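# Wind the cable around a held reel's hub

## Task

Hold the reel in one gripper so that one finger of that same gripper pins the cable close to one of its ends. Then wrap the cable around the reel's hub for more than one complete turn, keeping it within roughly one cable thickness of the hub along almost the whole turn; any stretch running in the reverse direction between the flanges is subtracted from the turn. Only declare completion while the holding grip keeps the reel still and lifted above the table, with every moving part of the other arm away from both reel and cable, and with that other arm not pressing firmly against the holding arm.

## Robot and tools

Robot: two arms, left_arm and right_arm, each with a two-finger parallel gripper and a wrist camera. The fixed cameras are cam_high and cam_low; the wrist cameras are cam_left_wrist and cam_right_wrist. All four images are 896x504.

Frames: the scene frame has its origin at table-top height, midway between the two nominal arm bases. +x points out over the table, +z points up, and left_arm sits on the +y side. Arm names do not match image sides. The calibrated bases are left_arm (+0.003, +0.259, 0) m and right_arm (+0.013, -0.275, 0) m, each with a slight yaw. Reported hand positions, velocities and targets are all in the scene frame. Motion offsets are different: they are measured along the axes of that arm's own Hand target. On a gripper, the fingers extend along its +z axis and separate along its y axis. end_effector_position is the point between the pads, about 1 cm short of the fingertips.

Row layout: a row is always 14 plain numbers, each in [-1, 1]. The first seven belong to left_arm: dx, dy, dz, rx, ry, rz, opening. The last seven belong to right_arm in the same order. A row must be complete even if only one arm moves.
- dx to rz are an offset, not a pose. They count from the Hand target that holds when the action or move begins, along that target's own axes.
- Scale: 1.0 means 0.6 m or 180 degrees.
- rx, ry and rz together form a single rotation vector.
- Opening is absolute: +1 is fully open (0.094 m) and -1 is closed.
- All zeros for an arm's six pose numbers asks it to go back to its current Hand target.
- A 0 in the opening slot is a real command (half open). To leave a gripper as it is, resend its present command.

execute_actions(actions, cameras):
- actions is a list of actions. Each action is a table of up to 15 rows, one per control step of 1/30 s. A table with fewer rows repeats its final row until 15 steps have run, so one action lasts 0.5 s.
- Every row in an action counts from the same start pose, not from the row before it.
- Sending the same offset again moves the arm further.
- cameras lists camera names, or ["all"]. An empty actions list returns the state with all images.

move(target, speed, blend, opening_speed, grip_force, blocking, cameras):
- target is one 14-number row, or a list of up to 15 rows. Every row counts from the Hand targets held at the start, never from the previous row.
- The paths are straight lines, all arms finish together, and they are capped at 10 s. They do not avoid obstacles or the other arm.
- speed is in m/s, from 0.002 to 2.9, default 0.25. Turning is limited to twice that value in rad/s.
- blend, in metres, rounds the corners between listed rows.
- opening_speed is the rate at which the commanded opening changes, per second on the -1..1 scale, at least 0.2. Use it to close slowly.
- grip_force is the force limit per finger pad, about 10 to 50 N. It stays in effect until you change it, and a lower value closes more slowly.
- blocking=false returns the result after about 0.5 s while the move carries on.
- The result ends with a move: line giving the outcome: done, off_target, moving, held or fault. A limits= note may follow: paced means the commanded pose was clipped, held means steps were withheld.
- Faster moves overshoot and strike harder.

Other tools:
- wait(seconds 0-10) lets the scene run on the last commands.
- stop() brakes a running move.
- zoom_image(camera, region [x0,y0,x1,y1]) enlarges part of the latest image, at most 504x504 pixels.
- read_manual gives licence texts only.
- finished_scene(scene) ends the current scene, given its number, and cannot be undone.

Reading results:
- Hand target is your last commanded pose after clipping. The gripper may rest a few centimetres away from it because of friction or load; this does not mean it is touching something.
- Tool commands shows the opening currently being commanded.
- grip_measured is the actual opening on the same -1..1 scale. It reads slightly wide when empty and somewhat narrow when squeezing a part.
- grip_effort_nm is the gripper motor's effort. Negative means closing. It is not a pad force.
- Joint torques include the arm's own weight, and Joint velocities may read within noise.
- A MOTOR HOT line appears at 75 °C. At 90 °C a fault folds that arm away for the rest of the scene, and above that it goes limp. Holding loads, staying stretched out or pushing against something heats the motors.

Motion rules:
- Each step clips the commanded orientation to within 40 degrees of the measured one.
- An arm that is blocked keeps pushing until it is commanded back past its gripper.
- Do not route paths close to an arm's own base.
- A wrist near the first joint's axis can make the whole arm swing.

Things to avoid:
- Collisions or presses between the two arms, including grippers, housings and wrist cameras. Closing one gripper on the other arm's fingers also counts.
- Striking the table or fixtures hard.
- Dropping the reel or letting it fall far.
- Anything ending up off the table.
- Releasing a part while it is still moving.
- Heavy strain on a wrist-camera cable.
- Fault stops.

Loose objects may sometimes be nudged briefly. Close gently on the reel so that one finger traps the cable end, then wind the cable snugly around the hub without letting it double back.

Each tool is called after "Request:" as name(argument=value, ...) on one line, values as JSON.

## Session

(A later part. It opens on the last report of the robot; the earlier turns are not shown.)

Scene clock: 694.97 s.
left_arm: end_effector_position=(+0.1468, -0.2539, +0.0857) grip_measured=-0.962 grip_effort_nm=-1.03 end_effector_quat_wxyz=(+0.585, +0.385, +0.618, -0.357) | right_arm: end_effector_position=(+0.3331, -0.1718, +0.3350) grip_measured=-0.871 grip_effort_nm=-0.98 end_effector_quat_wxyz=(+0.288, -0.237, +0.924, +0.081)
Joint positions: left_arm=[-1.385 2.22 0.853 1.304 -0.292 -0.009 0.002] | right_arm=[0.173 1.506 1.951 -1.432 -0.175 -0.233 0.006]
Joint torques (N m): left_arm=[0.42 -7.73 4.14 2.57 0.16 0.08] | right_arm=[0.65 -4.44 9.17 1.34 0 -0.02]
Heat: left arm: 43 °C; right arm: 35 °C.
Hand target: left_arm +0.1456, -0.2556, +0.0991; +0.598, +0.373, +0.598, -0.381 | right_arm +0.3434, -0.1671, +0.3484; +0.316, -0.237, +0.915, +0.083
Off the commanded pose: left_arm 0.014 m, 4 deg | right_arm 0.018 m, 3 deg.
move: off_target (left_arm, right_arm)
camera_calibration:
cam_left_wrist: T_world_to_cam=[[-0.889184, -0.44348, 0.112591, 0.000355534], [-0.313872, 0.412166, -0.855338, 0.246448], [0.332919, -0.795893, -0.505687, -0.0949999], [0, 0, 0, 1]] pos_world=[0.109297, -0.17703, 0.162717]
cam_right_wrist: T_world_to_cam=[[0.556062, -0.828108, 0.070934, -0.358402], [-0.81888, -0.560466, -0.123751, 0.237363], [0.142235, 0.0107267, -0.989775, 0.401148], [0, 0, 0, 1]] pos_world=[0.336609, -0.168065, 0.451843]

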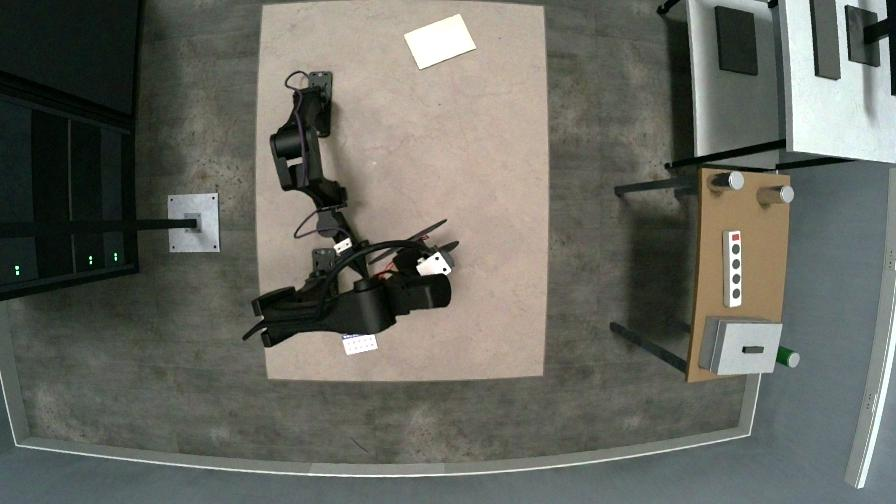

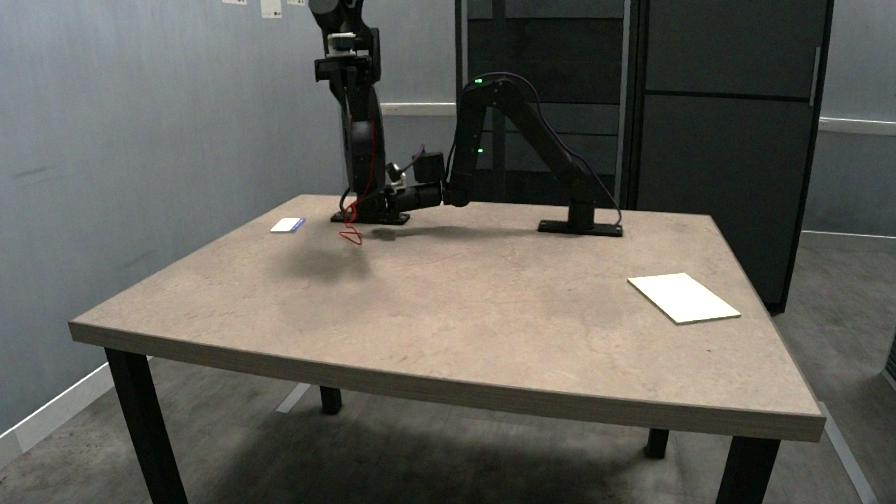

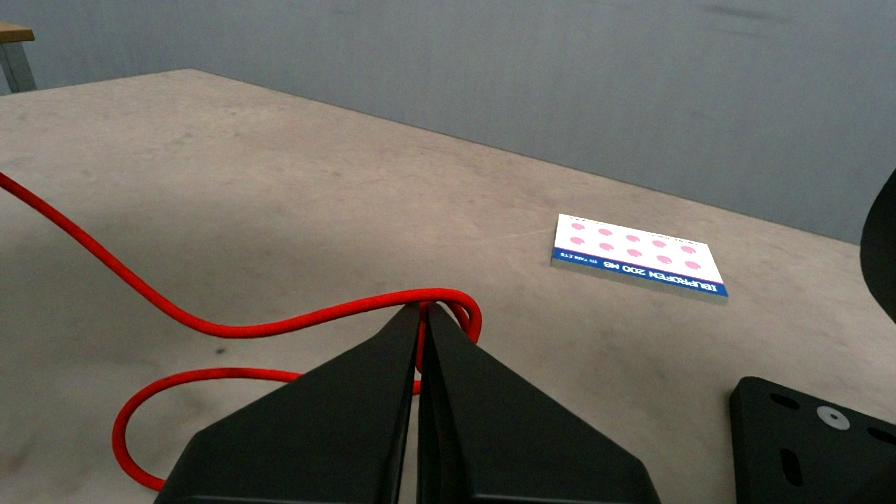

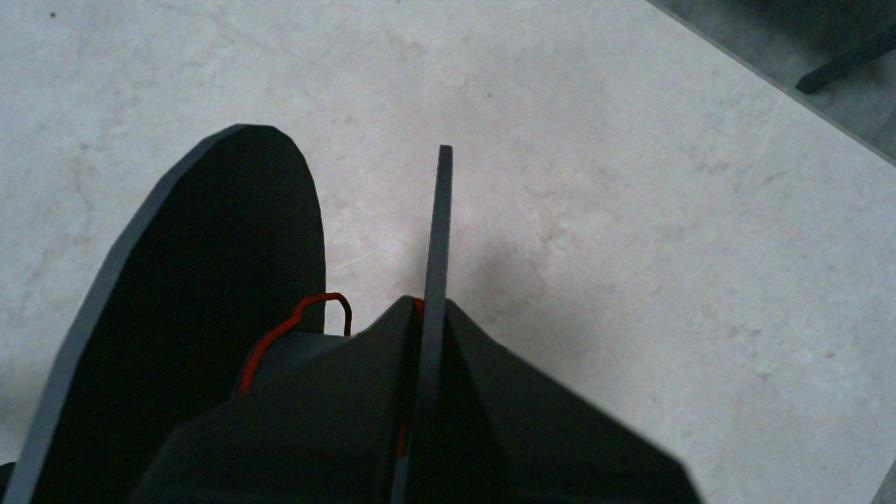

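Request:
move(target=[[-0.252,-0.057,-0.035,0,0,0,-1,0,0,0,0,0,0,-1],[-0.46,-0.051,-0.084,0,0,0,-1,0,0,0,0,0,0,-1],[-0.585,-0.036,-0.142,0,0,0,-1,0,0,0,0,0,0,-1],[-0.7,-0.0324,-0.157,0,0,0,-1,0,0,0,0,0,0,-1]], speed=0.12, blend=0.02)

Request:
execute_actions(actions=[])

Request:
zoom_image(camera="cam_high", region=[300, 180, 500, 320])

Scene clock: 710.30 s.
left_arm: end_effector_position=(+0.0978, -0.1805, +0.4864) grip_measured=-0.962 grip_effort_nm=-1.03 end_effector_quat_wxyz=(+0.586, +0.384, +0.620, -0.354) | right_arm: end_effector_position=(+0.3329, -0.1713, +0.3350) grip_measured=-0.871 grip_effort_nm=-0.98 end_effector_quat_wxyz=(+0.287, -0.233, +0.925, +0.083)
Joint positions: left_arm=[-1.516 1.453 1.718 -0.334 -0.429 -0.018 0.002] | right_arm=[0.175 1.506 1.951 -1.432 -0.175 -0.222 0.006]
Joint torques (N m): left_arm=[-1.03 -5.18 11.58 1.92 0.06 0.08] | right_arm=[0.4 -4.55 9.21 1.28 0.01 0.03]
Heat: left arm: 43 °C; right arm: 35 °C.
Hand target: left_arm +0.0899, -0.1751, +0.5187; +0.598, +0.373, +0.598, -0.381 | right_arm +0.3434, -0.1671, +0.3484; +0.316, -0.237, +0.915, +0.083
Off the commanded pose: left_arm 0.034 m, 4 deg | right_arm 0.017 m, 3 deg.
move: off_target (left_arm, right_arm)

Scene clock: 710.30 s.
left_arm: end_effector_position=(+0.0978, -0.1805, +0.4864) grip_measured=-0.962 grip_effort_nm=-1.03 end_effector_quat_wxyz=(+0.586, +0.384, +0.620, -0.354) | right_arm: end_effector_position=(+0.3329, -0.1713, +0.3350) grip_measured=-0.871 grip_effort_nm=-0.98 end_effector_quat_wxyz=(+0.287, -0.233, +0.925, +0.083)
Joint positions: left_arm=[-1.516 1.453 1.718 -0.334 -0.429 -0.018 0.002] | right_arm=[0.175 1.506 1.951 -1.432 -0.175 -0.222 0.006]
Joint velocities: within noise
Joint torques (N m): left_arm=[-1.03 -5.18 11.58 1.92 0.06 0.08] | right_arm=[0.4 -4.55 9.21 1.28 0.01 0.03]
Motor temperatures (°C): left_arm=[25 34 38 43 30 29 33] | right_arm=[28 31 35 33 27 26 31]
Heat: left arm: 43 °C; right arm: 35 °C.
Hand target: left_arm +0.0899, -0.1751, +0.5187; +0.598, +0.373, +0.598, -0.381 | right_arm +0.3434, -0.1671, +0.3484; +0.316, -0.237, +0.915, +0.083
Tool commands: left_gripper/opening=-1.0 right_gripper/opening=-1.0
Off the commanded pose: left_arm 0.034 m, 4 deg | right_arm 0.017 m, 3 deg.
camera_calibration:
cam_left_wrist: T_world_to_cam=[[-0.886527, -0.449117, 0.111191, -0.0564309], [-0.31628, 0.412857, -0.854117, 0.543384], [0.337692, -0.792366, -0.508056, 0.183691], [0, 0, 0, 1]] pos_world=[0.0598028, -0.104134, 0.563713]
cam_right_wrist: T_world_to_cam=[[0.550223, -0.832497, 0.0648393, -0.354675], [-0.823316, -0.553828, -0.124197, 0.240356], [0.139303, 0.0149526, -0.990137, 0.402962], [0, 0, 0, 1]] pos_world=[0.336905, -0.168175, 0.451836]

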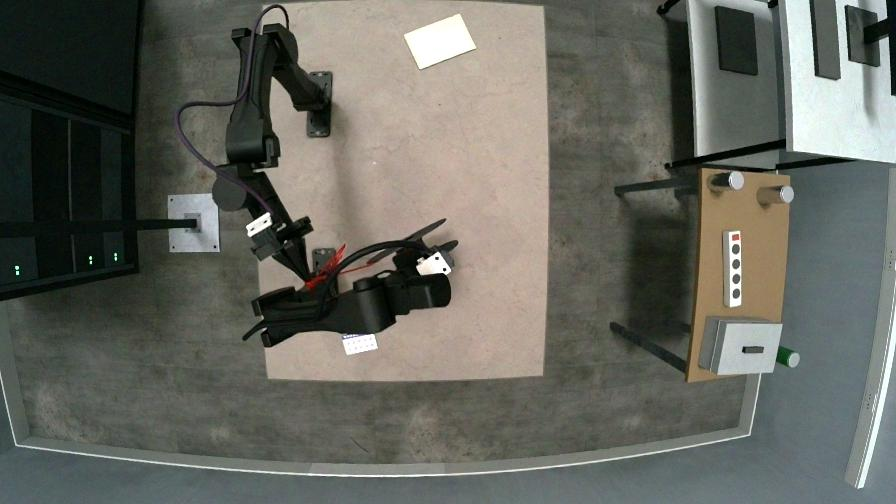

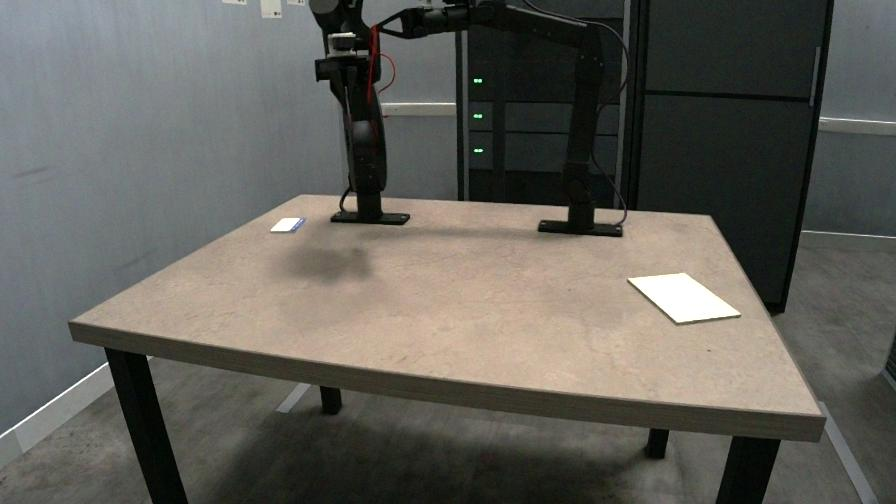

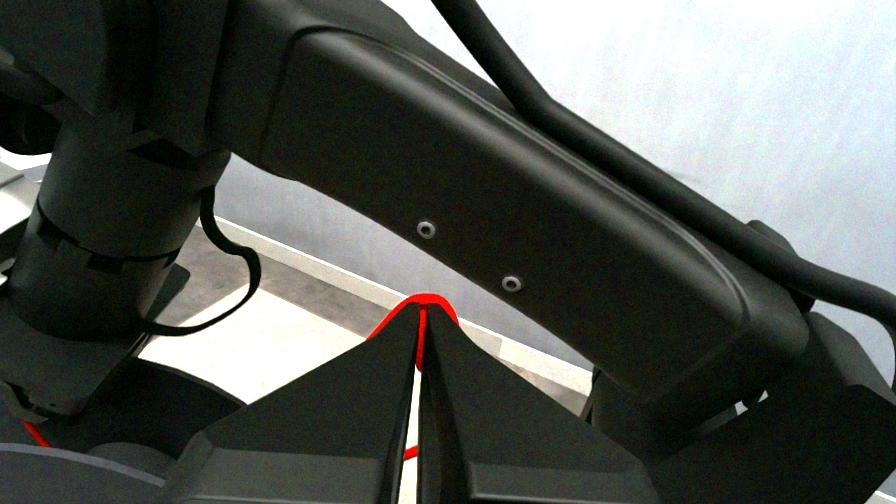

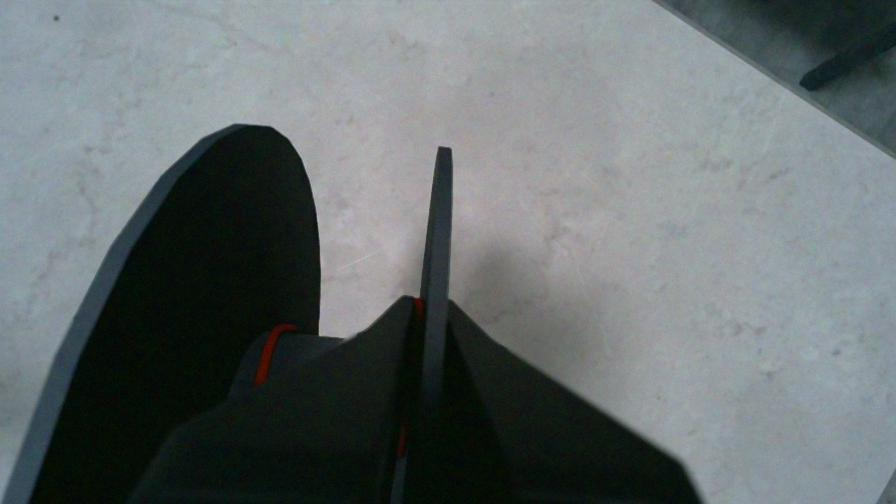

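Scaled by 2.520 from the camera's 896x504 image, which has a finer 1280x720 frame.

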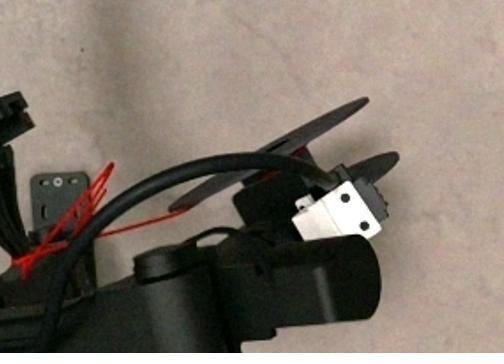

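Request:
move(target=[[-0.093,0.1677,-0.094,0,0,0,-1,0,0,0,0,0,0,-1],[-0.06,0.434,-0.106,0,0,0,-1,0,0,0,0,0,0,-1],[0.065,0.641,-0.047,0,0,0,-1,0,0,0,0,0,0,-1],[0.18,0.703,0.162,0,0,0,-1,0,0,0,0,0,0,-1],[0.165,0.68,0.244,0,0,0,-1,0,0,0,0,0,0,-1]], speed=0.14, blend=0.03, cameras=["cam_right_wrist","cam_high","cam_low"])

Request:
zoom_image(camera="cam_high", region=[320, 180, 560, 340])

Scene clock: 721.10 s.
left_arm: end_effector_position=(+0.5033, -0.1410, +0.4080) grip_measured=-0.962 grip_effort_nm=-1.04 end_effector_quat_wxyz=(+0.579, +0.394, +0.588, -0.405) | right_arm: end_effector_position=(+0.3392, -0.1699, +0.3396) grip_measured=-0.871 grip_effort_nm=-0.98 end_effector_quat_wxyz=(+0.302, -0.230, +0.922, +0.081)
Joint positions: left_arm=[-0.481 2.248 2.348 -0.101 0.71 -0.02 0.002] | right_arm=[0.179 1.506 1.953 -1.401 -0.167 -0.214 0.006]
Joint torques (N m): left_arm=[1.05 -9.99 10.8 1.54 -0.58 -0.02] | right_arm=[0.28 -4.31 9.28 1.08 -0.07 -0.1]
Heat: left arm: 43 °C; right arm: 35 °C.
Hand target: left_arm +0.5206, -0.1317, +0.4166; +0.598, +0.373, +0.598, -0.381 | right_arm +0.3434, -0.1671, +0.3484; +0.316, -0.237, +0.915, +0.083
Off the commanded pose: left_arm 0.021 m, 4 deg | right_arm 0.010 m, 2 deg.
move: off_target (left_arm); blend cut to 0.0259 m at target 4
camera_calibration:
cam_right_wrist: T_world_to_cam=[[0.542701, -0.83633, 0.0776381, -0.359671], [-0.822628, -0.547911, -0.151911, 0.257091], [0.169586, 0.0185749, -0.98534, 0.395346], [0, 0, 0, 1]] pos_world=[0.339638, -0.167284, 0.456529]
Images, in order (width x height): cam_high 896x504, cam_low 896x504, cam_right_wrist 896x504.

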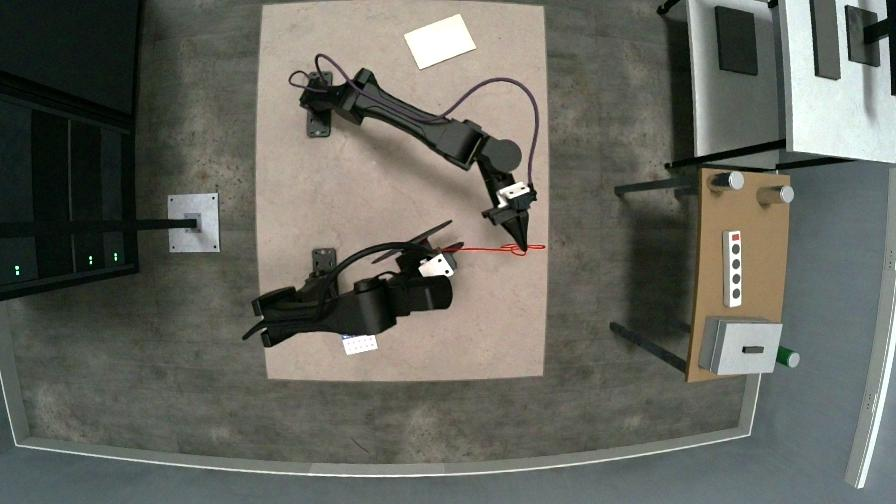

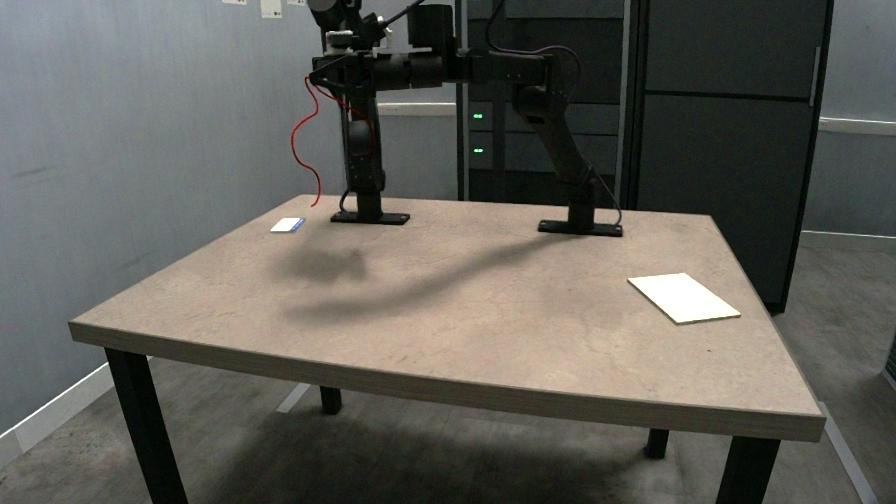

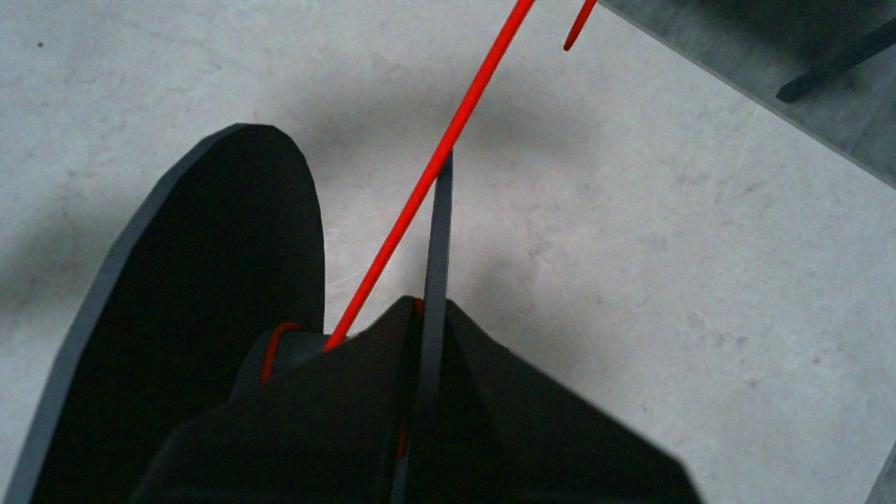

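Scaled by 2.100 from the camera's 896x504 image, which has a finer 1280x720 frame.

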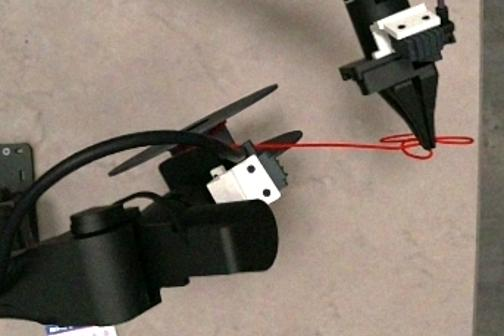

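Request:
move(target=[[0.278,0.021,-0.115,0,0,0,-1,0,0,0,0,0,0,-1],[0.517,-0.046,-0.13,0,0,0,-1,0,0,0,0,0,0,-1]], speed=0.12, blend=0.03, cameras=["cam_right_wrist","cam_high","cam_low"])

Request:
zoom_image(camera="cam_low", region=[280, 60, 440, 250])

Request:
zoom_image(camera="cam_right_wrist", region=[180, 200, 440, 420])

Scene clock: 728.97 s.
left_arm: end_effector_position=(+0.4453, -0.0871, +0.1338) grip_measured=-0.962 grip_effort_nm=-1.03 end_effector_quat_wxyz=(+0.603, +0.401, +0.559, -0.404) | right_arm: end_effector_position=(+0.3435, -0.1703, +0.3335) grip_measured=-0.871 grip_effort_nm=-0.98 end_effector_quat_wxyz=(+0.294, -0.233, +0.924, +0.076)
Joint positions: left_arm=[-0.43 2.288 1.14 1.223 0.769 -0.02 0.002] | right_arm=[0.179 1.525 1.953 -1.401 -0.16 -0.224 0.006]
Joint torques (N m): left_arm=[1.06 -7.3 3.25 1.49 -0.67 0.04] | right_arm=[0.1 -6.28 9.18 1.06 -0.17 -0.07]
Heat: left arm: 43 °C; right arm: 36 °C.
Hand target: left_arm +0.4600, -0.0763, +0.1063; +0.598, +0.373, +0.598, -0.381 | right_arm +0.3433, -0.1671, +0.3485; +0.316, -0.237, +0.915, +0.083
Off the commanded pose: left_arm 0.033 m, 6 deg | right_arm 0.015 m, 3 deg.
move: off_target (left_arm, right_arm)
camera_calibration:
cam_right_wrist: T_world_to_cam=[[0.546394, -0.833457, 0.0824777, -0.364277], [-0.82289, -0.552566, -0.132372, 0.252277], [0.1559, 0.00445705, -0.987763, 0.391703], [0, 0, 0, 1]] pos_world=[0.345569, -0.165955, 0.450349]
Images, in order (width x height): cam_high 896x504, cam_low 896x504, cam_right_wrist 896x504.

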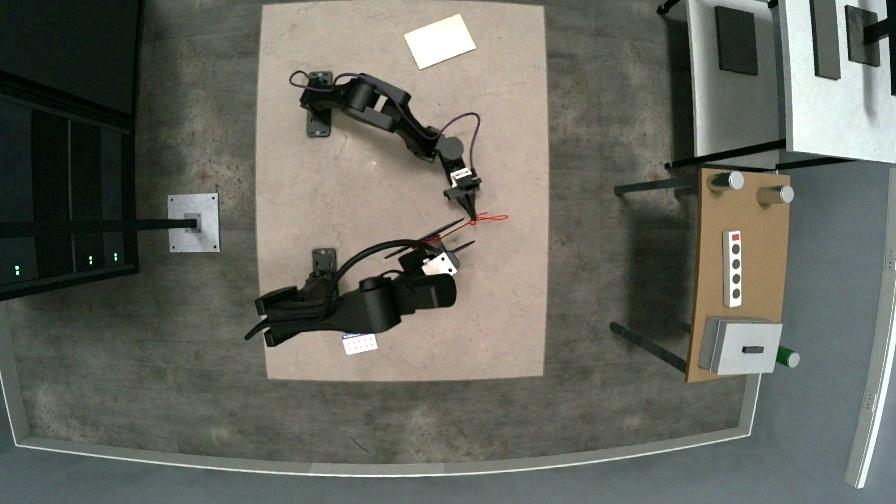

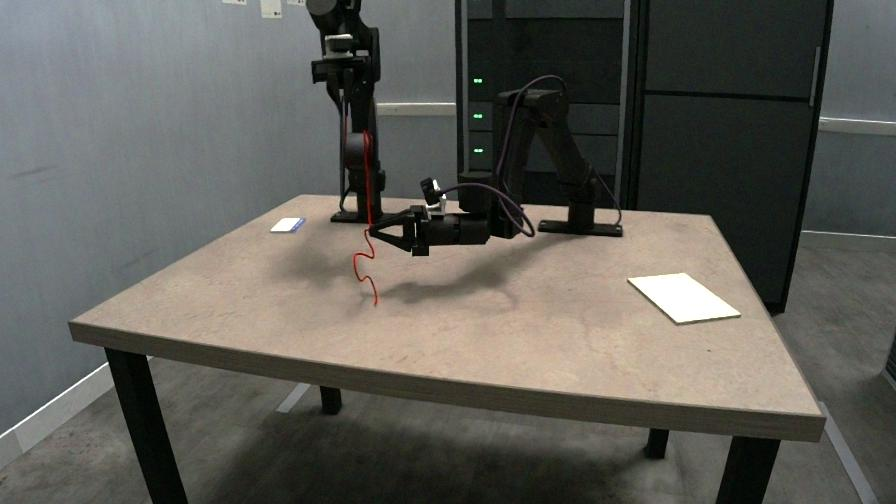

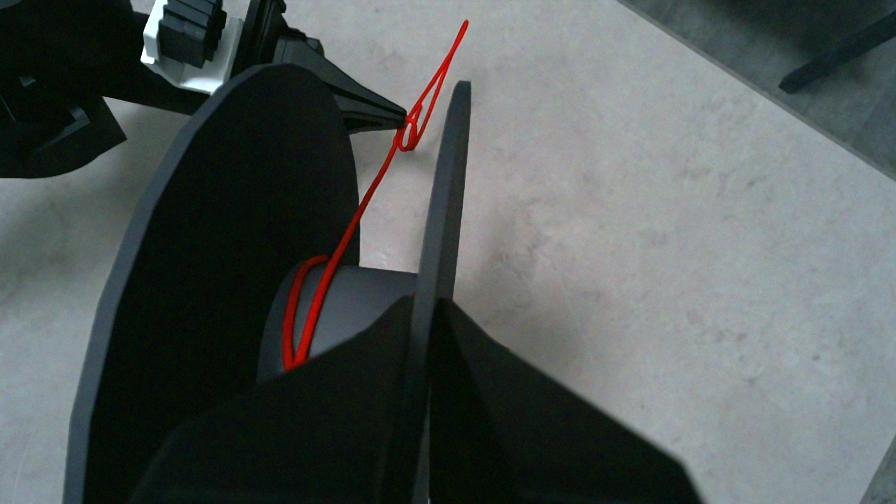

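Scaled by 2.653 from the camera's 896x504 image, which has a finer 1280x720 frame.

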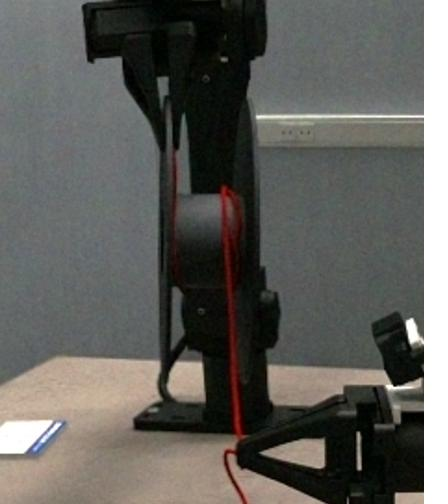

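Scaled by 1.938 from the camera's 896x504 image, which has a finer 1280x720 frame.

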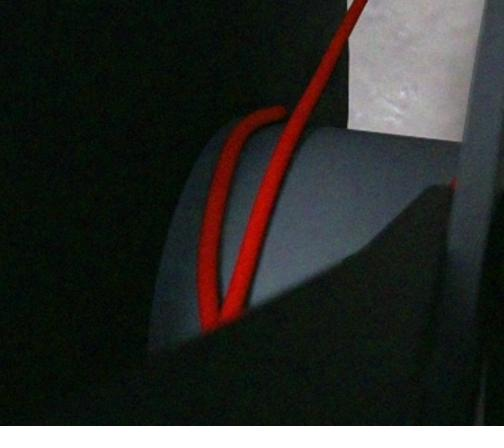

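Request:
move(target=[[0,0,0,0,0,0,-0.4,0,0,0,0,0,0,-1],[0,0.02,-0.3,0,0,0,-0.4,0,0,0,0,0,0,-1]], speed=0.1, opening_speed=0.4, cameras=["cam_right_wrist","cam_high","cam_low"])

Request:
zoom_image(camera="cam_low", region=[280, 60, 440, 250])

Request:
zoom_image(camera="cam_right_wrist", region=[180, 200, 440, 420])

Request:
zoom_image(camera="cam_high", region=[320, 180, 560, 340])

Scene clock: 737.83 s.
left_arm: end_effector_position=(+0.3977, +0.0917, +0.0820) grip_measured=-0.403 grip_effort_nm=0.15 end_effector_quat_wxyz=(+0.570, +0.349, +0.632, -0.392) | right_arm: end_effector_position=(+0.3435, -0.1703, +0.3335) grip_measured=-0.873 grip_effort_nm=-0.98 end_effector_quat_wxyz=(+0.294, -0.234, +0.924, +0.076)
Joint positions: left_arm=[-0.013 2.171 0.663 1.419 1.081 -0.02 0.028] | right_arm=[0.179 1.525 1.953 -1.401 -0.16 -0.225 0.006]
Joint torques (N m): left_arm=[0.17 -10.1 2.25 2.19 0.21 0.02] | right_arm=[0.25 -6.16 9.02 1.01 -0.16 -0.03]
Heat: left arm: 42 °C; right arm: 36 °C.
Hand target: left_arm +0.3931, +0.0912, +0.1051; +0.598, +0.373, +0.598, -0.381 | right_arm +0.3433, -0.1671, +0.3485; +0.316, -0.237, +0.915, +0.083
Off the commanded pose: left_arm 0.024 m, 6 deg | right_arm 0.015 m, 3 deg.
move: off_target (left_arm, right_arm)
camera_calibration:
cam_right_wrist: T_world_to_cam=[[0.547422, -0.832693, 0.0833785, -0.364772], [-0.822132, -0.553721, -0.132257, 0.251747], [0.156298, 0.00385214, -0.987702, 0.391454], [0, 0, 0, 1]] pos_world=[0.34547, -0.165854, 0.45035]
Images, in order (width x height): cam_high 896x504, cam_low 896x504, cam_right_wrist 896x504.

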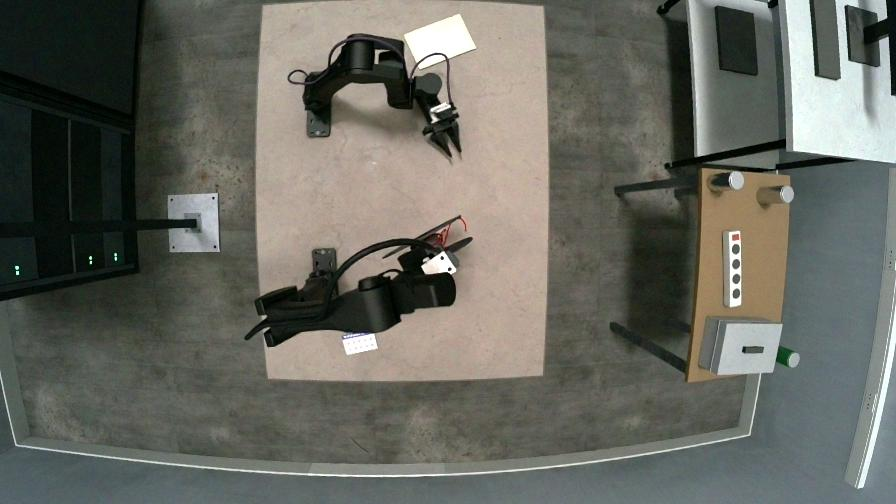

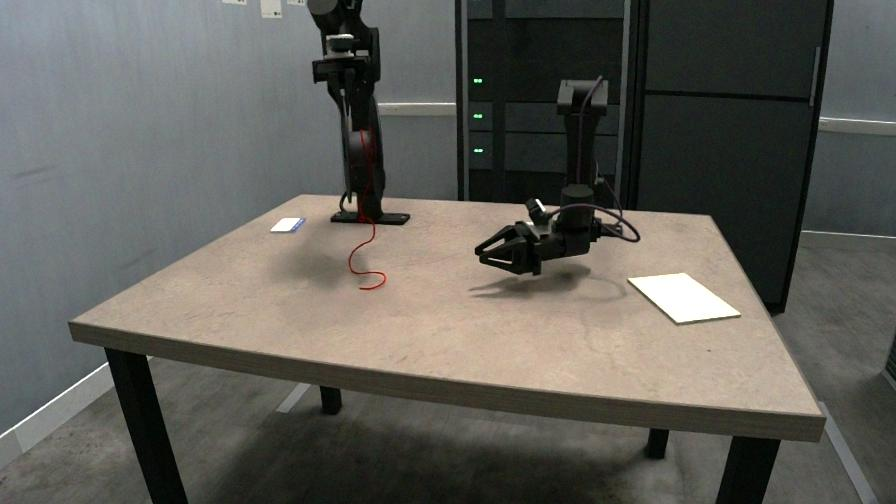

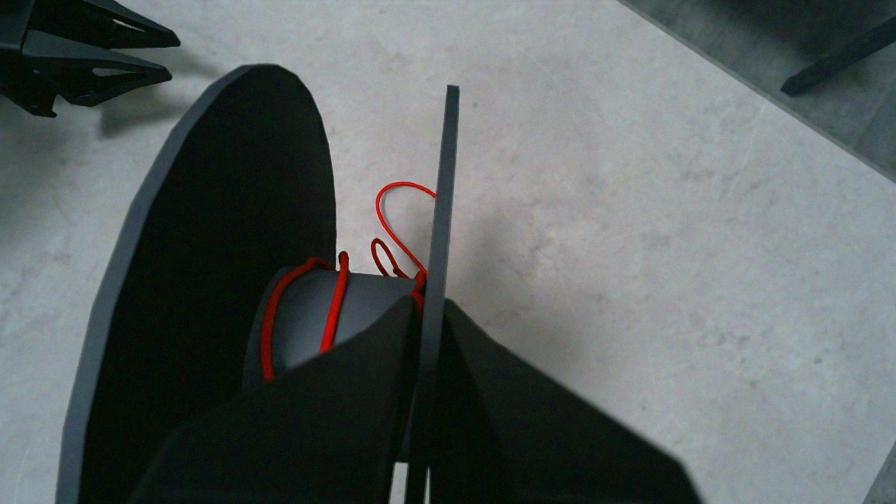

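Scaled by 2.653 from the camera's 896x504 image, which has a finer 1280x720 frame.

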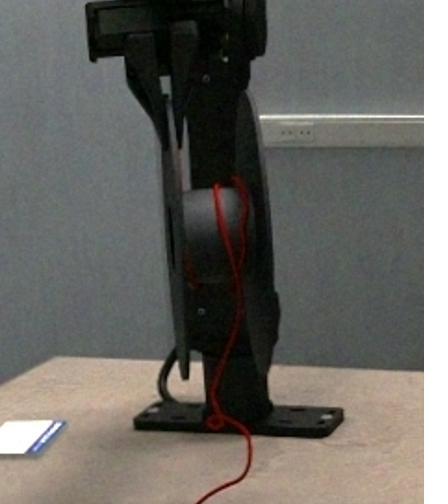

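Scaled by 1.938 from the camera's 896x504 image, which has a finer 1280x720 frame.

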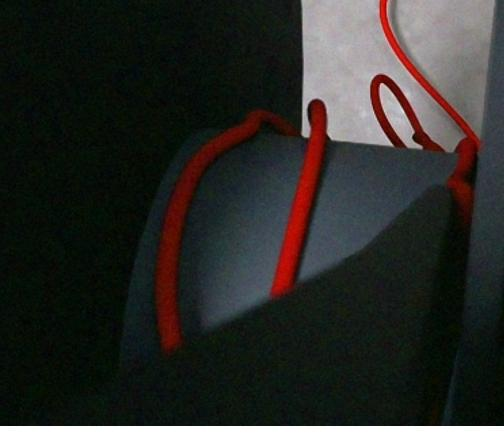

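Scaled by 2.100 from the camera's 896x504 image, which has a finer 1280x720 frame.

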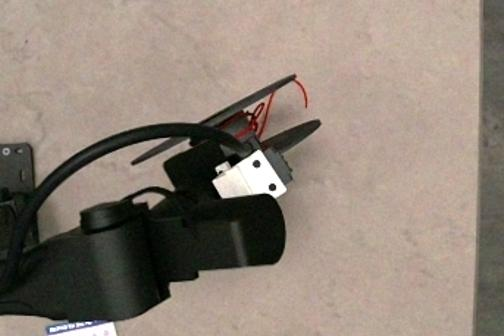

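Request:
move(target=[-0.158,0.21,0.165,0.317,0,0,-0.4,0,0,0,0,0,0,-1], speed=0.2, cameras=["cam_left_wrist","cam_right_wrist"])

Scene clock: 747.43 s.
left_arm: end_effector_position=(+0.5481, +0.0611, +0.1976) grip_measured=-0.403 grip_effort_nm=0.14 end_effector_quat_wxyz=(+0.491, +0.508, +0.492, -0.509) | right_arm: end_effector_position=(+0.3435, -0.1703, +0.3335) grip_measured=-0.873 grip_effort_nm=-0.98 end_effector_quat_wxyz=(+0.294, -0.234, +0.924, +0.076)
Joint positions: left_arm=[-0.023 2.635 2.064 1.051 1.57 -0.483 0.028] | right_arm=[0.179 1.525 1.953 -1.401 -0.16 -0.225 0.006]
Joint torques (N m): left_arm=[-0.64 -11.17 9.57 0.83 -0.16 -0.1] | right_arm=[0.03 -6 9.06 1.02 -0.13 -0.01]
Heat: left arm: 41 °C; right arm: 36 °C.
Hand target: left_arm +0.5501, +0.0572, +0.1992; +0.348, +0.613, +0.344, -0.620 | right_arm +0.3433, -0.1671, +0.3485; +0.316, -0.237, +0.915, +0.083
Off the commanded pose: left_arm 0.005 m, 30 deg | right_arm 0.015 m, 3 deg.
joint sent to its limit (left arm) — joint 5 (wrist yaw), upper limit. The joint targets are off in orientation, not in position.
move: off_target (left_arm, right_arm)
camera_calibration:
cam_left_wrist: T_world_to_cam=[[-0.991272, 0.044904, 0.123952, 0.508054], [-0.0896805, 0.459481, -0.883648, 0.218134], [-0.096633, -0.887052, -0.451443, 0.308994], [0, 0, 0, 1]] pos_world=[0.553041, 0.151052, 0.269273]
cam_right_wrist: T_world_to_cam=[[0.547422, -0.832693, 0.0833785, -0.364772], [-0.822132, -0.553721, -0.132257, 0.251747], [0.156298, 0.00385214, -0.987702, 0.391454], [0, 0, 0, 1]] pos_world=[0.34547, -0.165854, 0.45035]
Images, in order (width x height): cam_left_wrist 896x504, cam_right_wrist 896x504.

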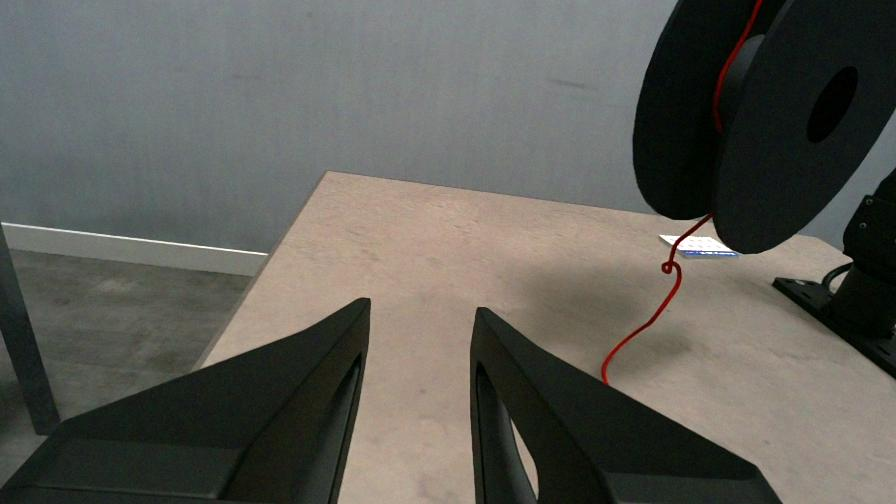

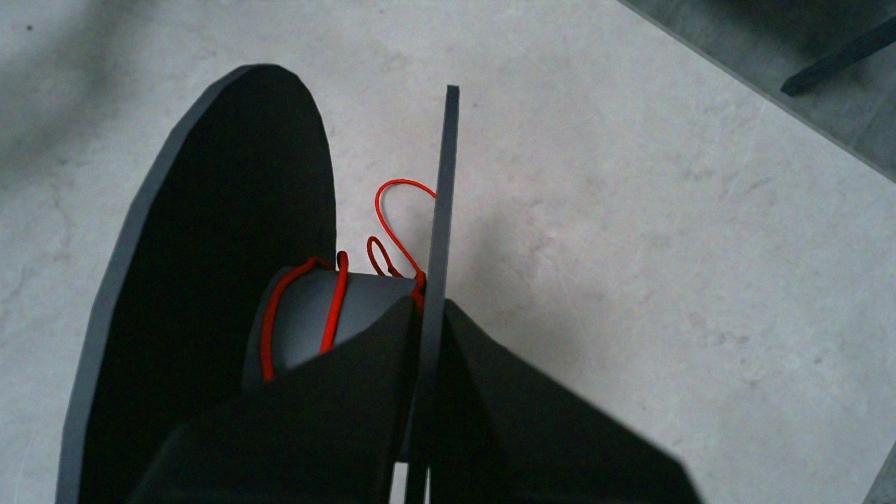

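Request:
zoom_image(camera="cam_left_wrist", region=[600, 0, 896, 260])

Request:
move(target=[0.17,0,0,0,0,0,-0.4,0,0,0,0,0,0,-1], cameras=["cam_left_wrist"])

Request:
zoom_image(camera="cam_left_wrist", region=[600, 0, 896, 260])

Scaled by 1.703 from the camera's 896x504 image, which has a finer 1280x720 frame.

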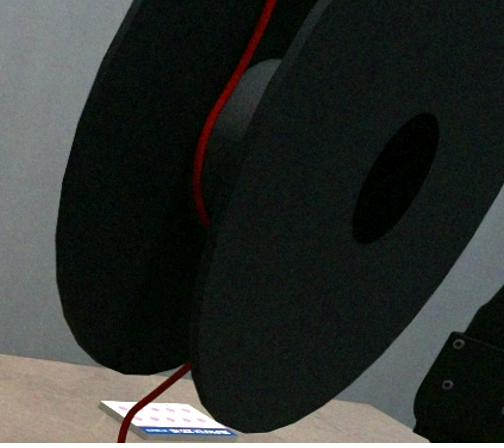

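Scene clock: 754.17 s.
left_arm: end_effector_position=(+0.5535, +0.0610, +0.1008) grip_measured=-0.403 grip_effort_nm=0.14 end_effector_quat_wxyz=(+0.478, +0.495, +0.505, -0.521) | right_arm: end_effector_position=(+0.3435, -0.1703, +0.3335) grip_measured=-0.873 grip_effort_nm=-0.98 end_effector_quat_wxyz=(+0.294, -0.234, +0.924, +0.076)
Joint positions: left_arm=[-0.023 2.815 2.064 1.054 1.57 -0.356 0.028] | right_arm=[0.179 1.525 1.953 -1.401 -0.16 -0.225 0.006]
Joint torques (N m): left_arm=[-0.8 -12.21 5.19 1.43 -0.07 0.19] | right_arm=[0.08 -6.17 9.09 1.01 -0.16 -0.05]
Heat: left arm: 40 °C; right arm: 36 °C.
Hand target: left_arm +0.5494, +0.0563, +0.0973; +0.348, +0.613, +0.344, -0.620 | right_arm +0.3433, -0.1671, +0.3485; +0.316, -0.237, +0.915, +0.083
Off the commanded pose: left_arm 0.007 m, 30 deg | right_arm 0.015 m, 3 deg.
joint sent to its limit (left arm) — joint 5 (wrist yaw), upper limit. The joint targets are off in orientation, not in position.
move: off_target (left_arm, right_arm)
camera_calibration:
cam_left_wrist: T_world_to_cam=[[-0.983751, 0.0446558, 0.173897, 0.516262], [-0.134125, 0.461083, -0.877162, 0.157021], [-0.119351, -0.886233, -0.447601, 0.277809], [0, 0, 0, 1]] pos_world=[0.562091, 0.15075, 0.172304]
Images, in order (width x height): cam_left_wrist 896x504.

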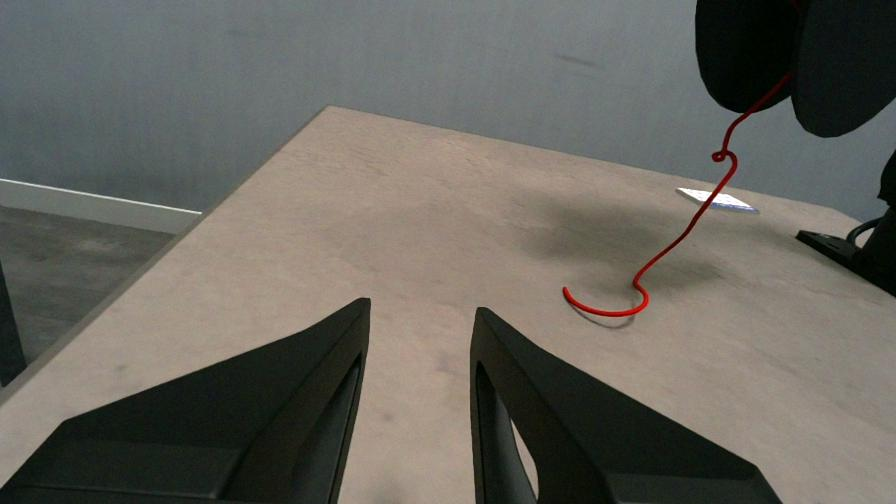

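Scaled by 1.703 from the camera's 896x504 image, which has a finer 1280x720 frame.

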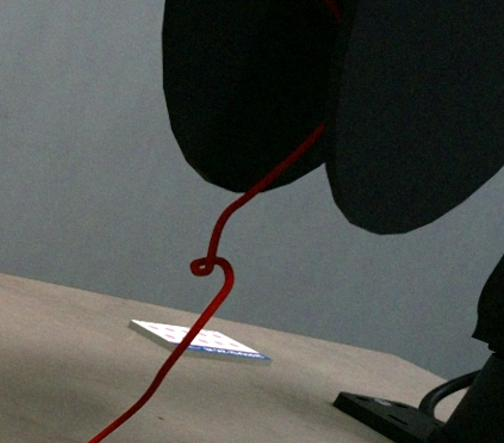

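Request:
move(target=[-0.133,0.12,0.173,0,0,0,-0.4,0,0,0,0,0,0,-1], speed=0.15, cameras=["cam_left_wrist","cam_high"])

Request:
zoom_image(camera="cam_left_wrist", region=[640, 0, 896, 240])

Scene clock: 765.13 s.
left_arm: end_effector_position=(+0.5523, -0.0680, +0.1634) grip_measured=-0.403 grip_effort_nm=0.14 end_effector_quat_wxyz=(+0.436, +0.534, +0.459, -0.560) | right_arm: end_effector_position=(+0.3435, -0.1703, +0.3335) grip_measured=-0.873 grip_effort_nm=-0.98 end_effector_quat_wxyz=(+0.294, -0.234, +0.924, +0.076)
Joint positions: left_arm=[-0.242 3.041 2.83 0.35 1.516 -0.187 0.028] | right_arm=[0.179 1.525 1.953 -1.401 -0.16 -0.225 0.006]
Joint torques (N m): left_arm=[0.06 -14.2 9.95 0.96 -0.25 0.19] | right_arm=[0.14 -6.23 9.09 1 -0.17 -0.04]
Heat: left arm: 40 °C; right arm: 36 °C.
Hand target: left_arm +0.5572, -0.0690, +0.1782; +0.348, +0.613, +0.344, -0.620 | right_arm +0.3433, -0.1671, +0.3485; +0.316, -0.237, +0.915, +0.083
Off the commanded pose: left_arm 0.016 m, 20 deg | right_arm 0.015 m, 3 deg.
elbow stopped short (left arm): the move would have taken joint 3 (elbow) straighter than the controller allows.
move: off_target (left_arm, right_arm)
camera_calibration:
cam_left_wrist: T_world_to_cam=[[-0.963359, 0.207727, 0.169671, 0.510446], [-0.0538689, 0.469856, -0.881098, 0.228065], [-0.262749, -0.857954, -0.44145, 0.27153], [0, 0, 0, 1]] pos_world=[0.575372, 0.0197687, 0.234207]
Images, in order (width x height): cam_high 896x504, cam_left_wrist 896x504.

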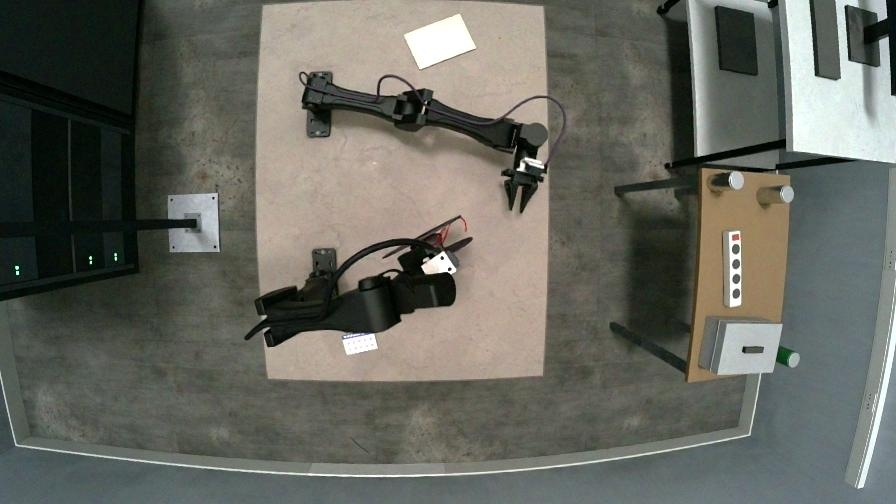

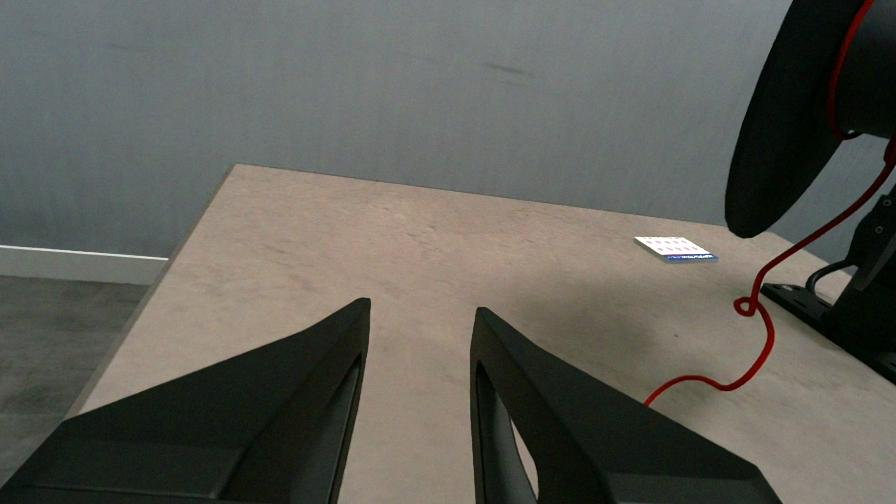

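Scaled by 1.969 from the camera's 896x504 image, which has a finer 1280x720 frame.

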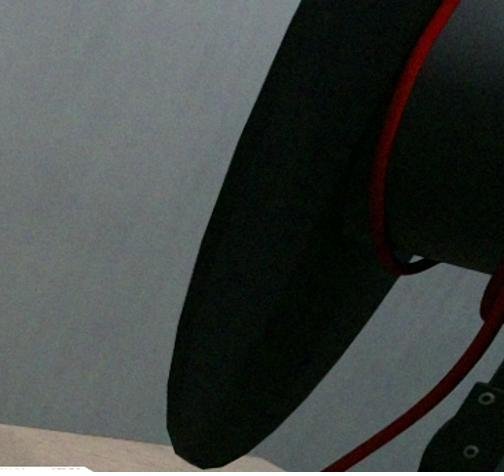

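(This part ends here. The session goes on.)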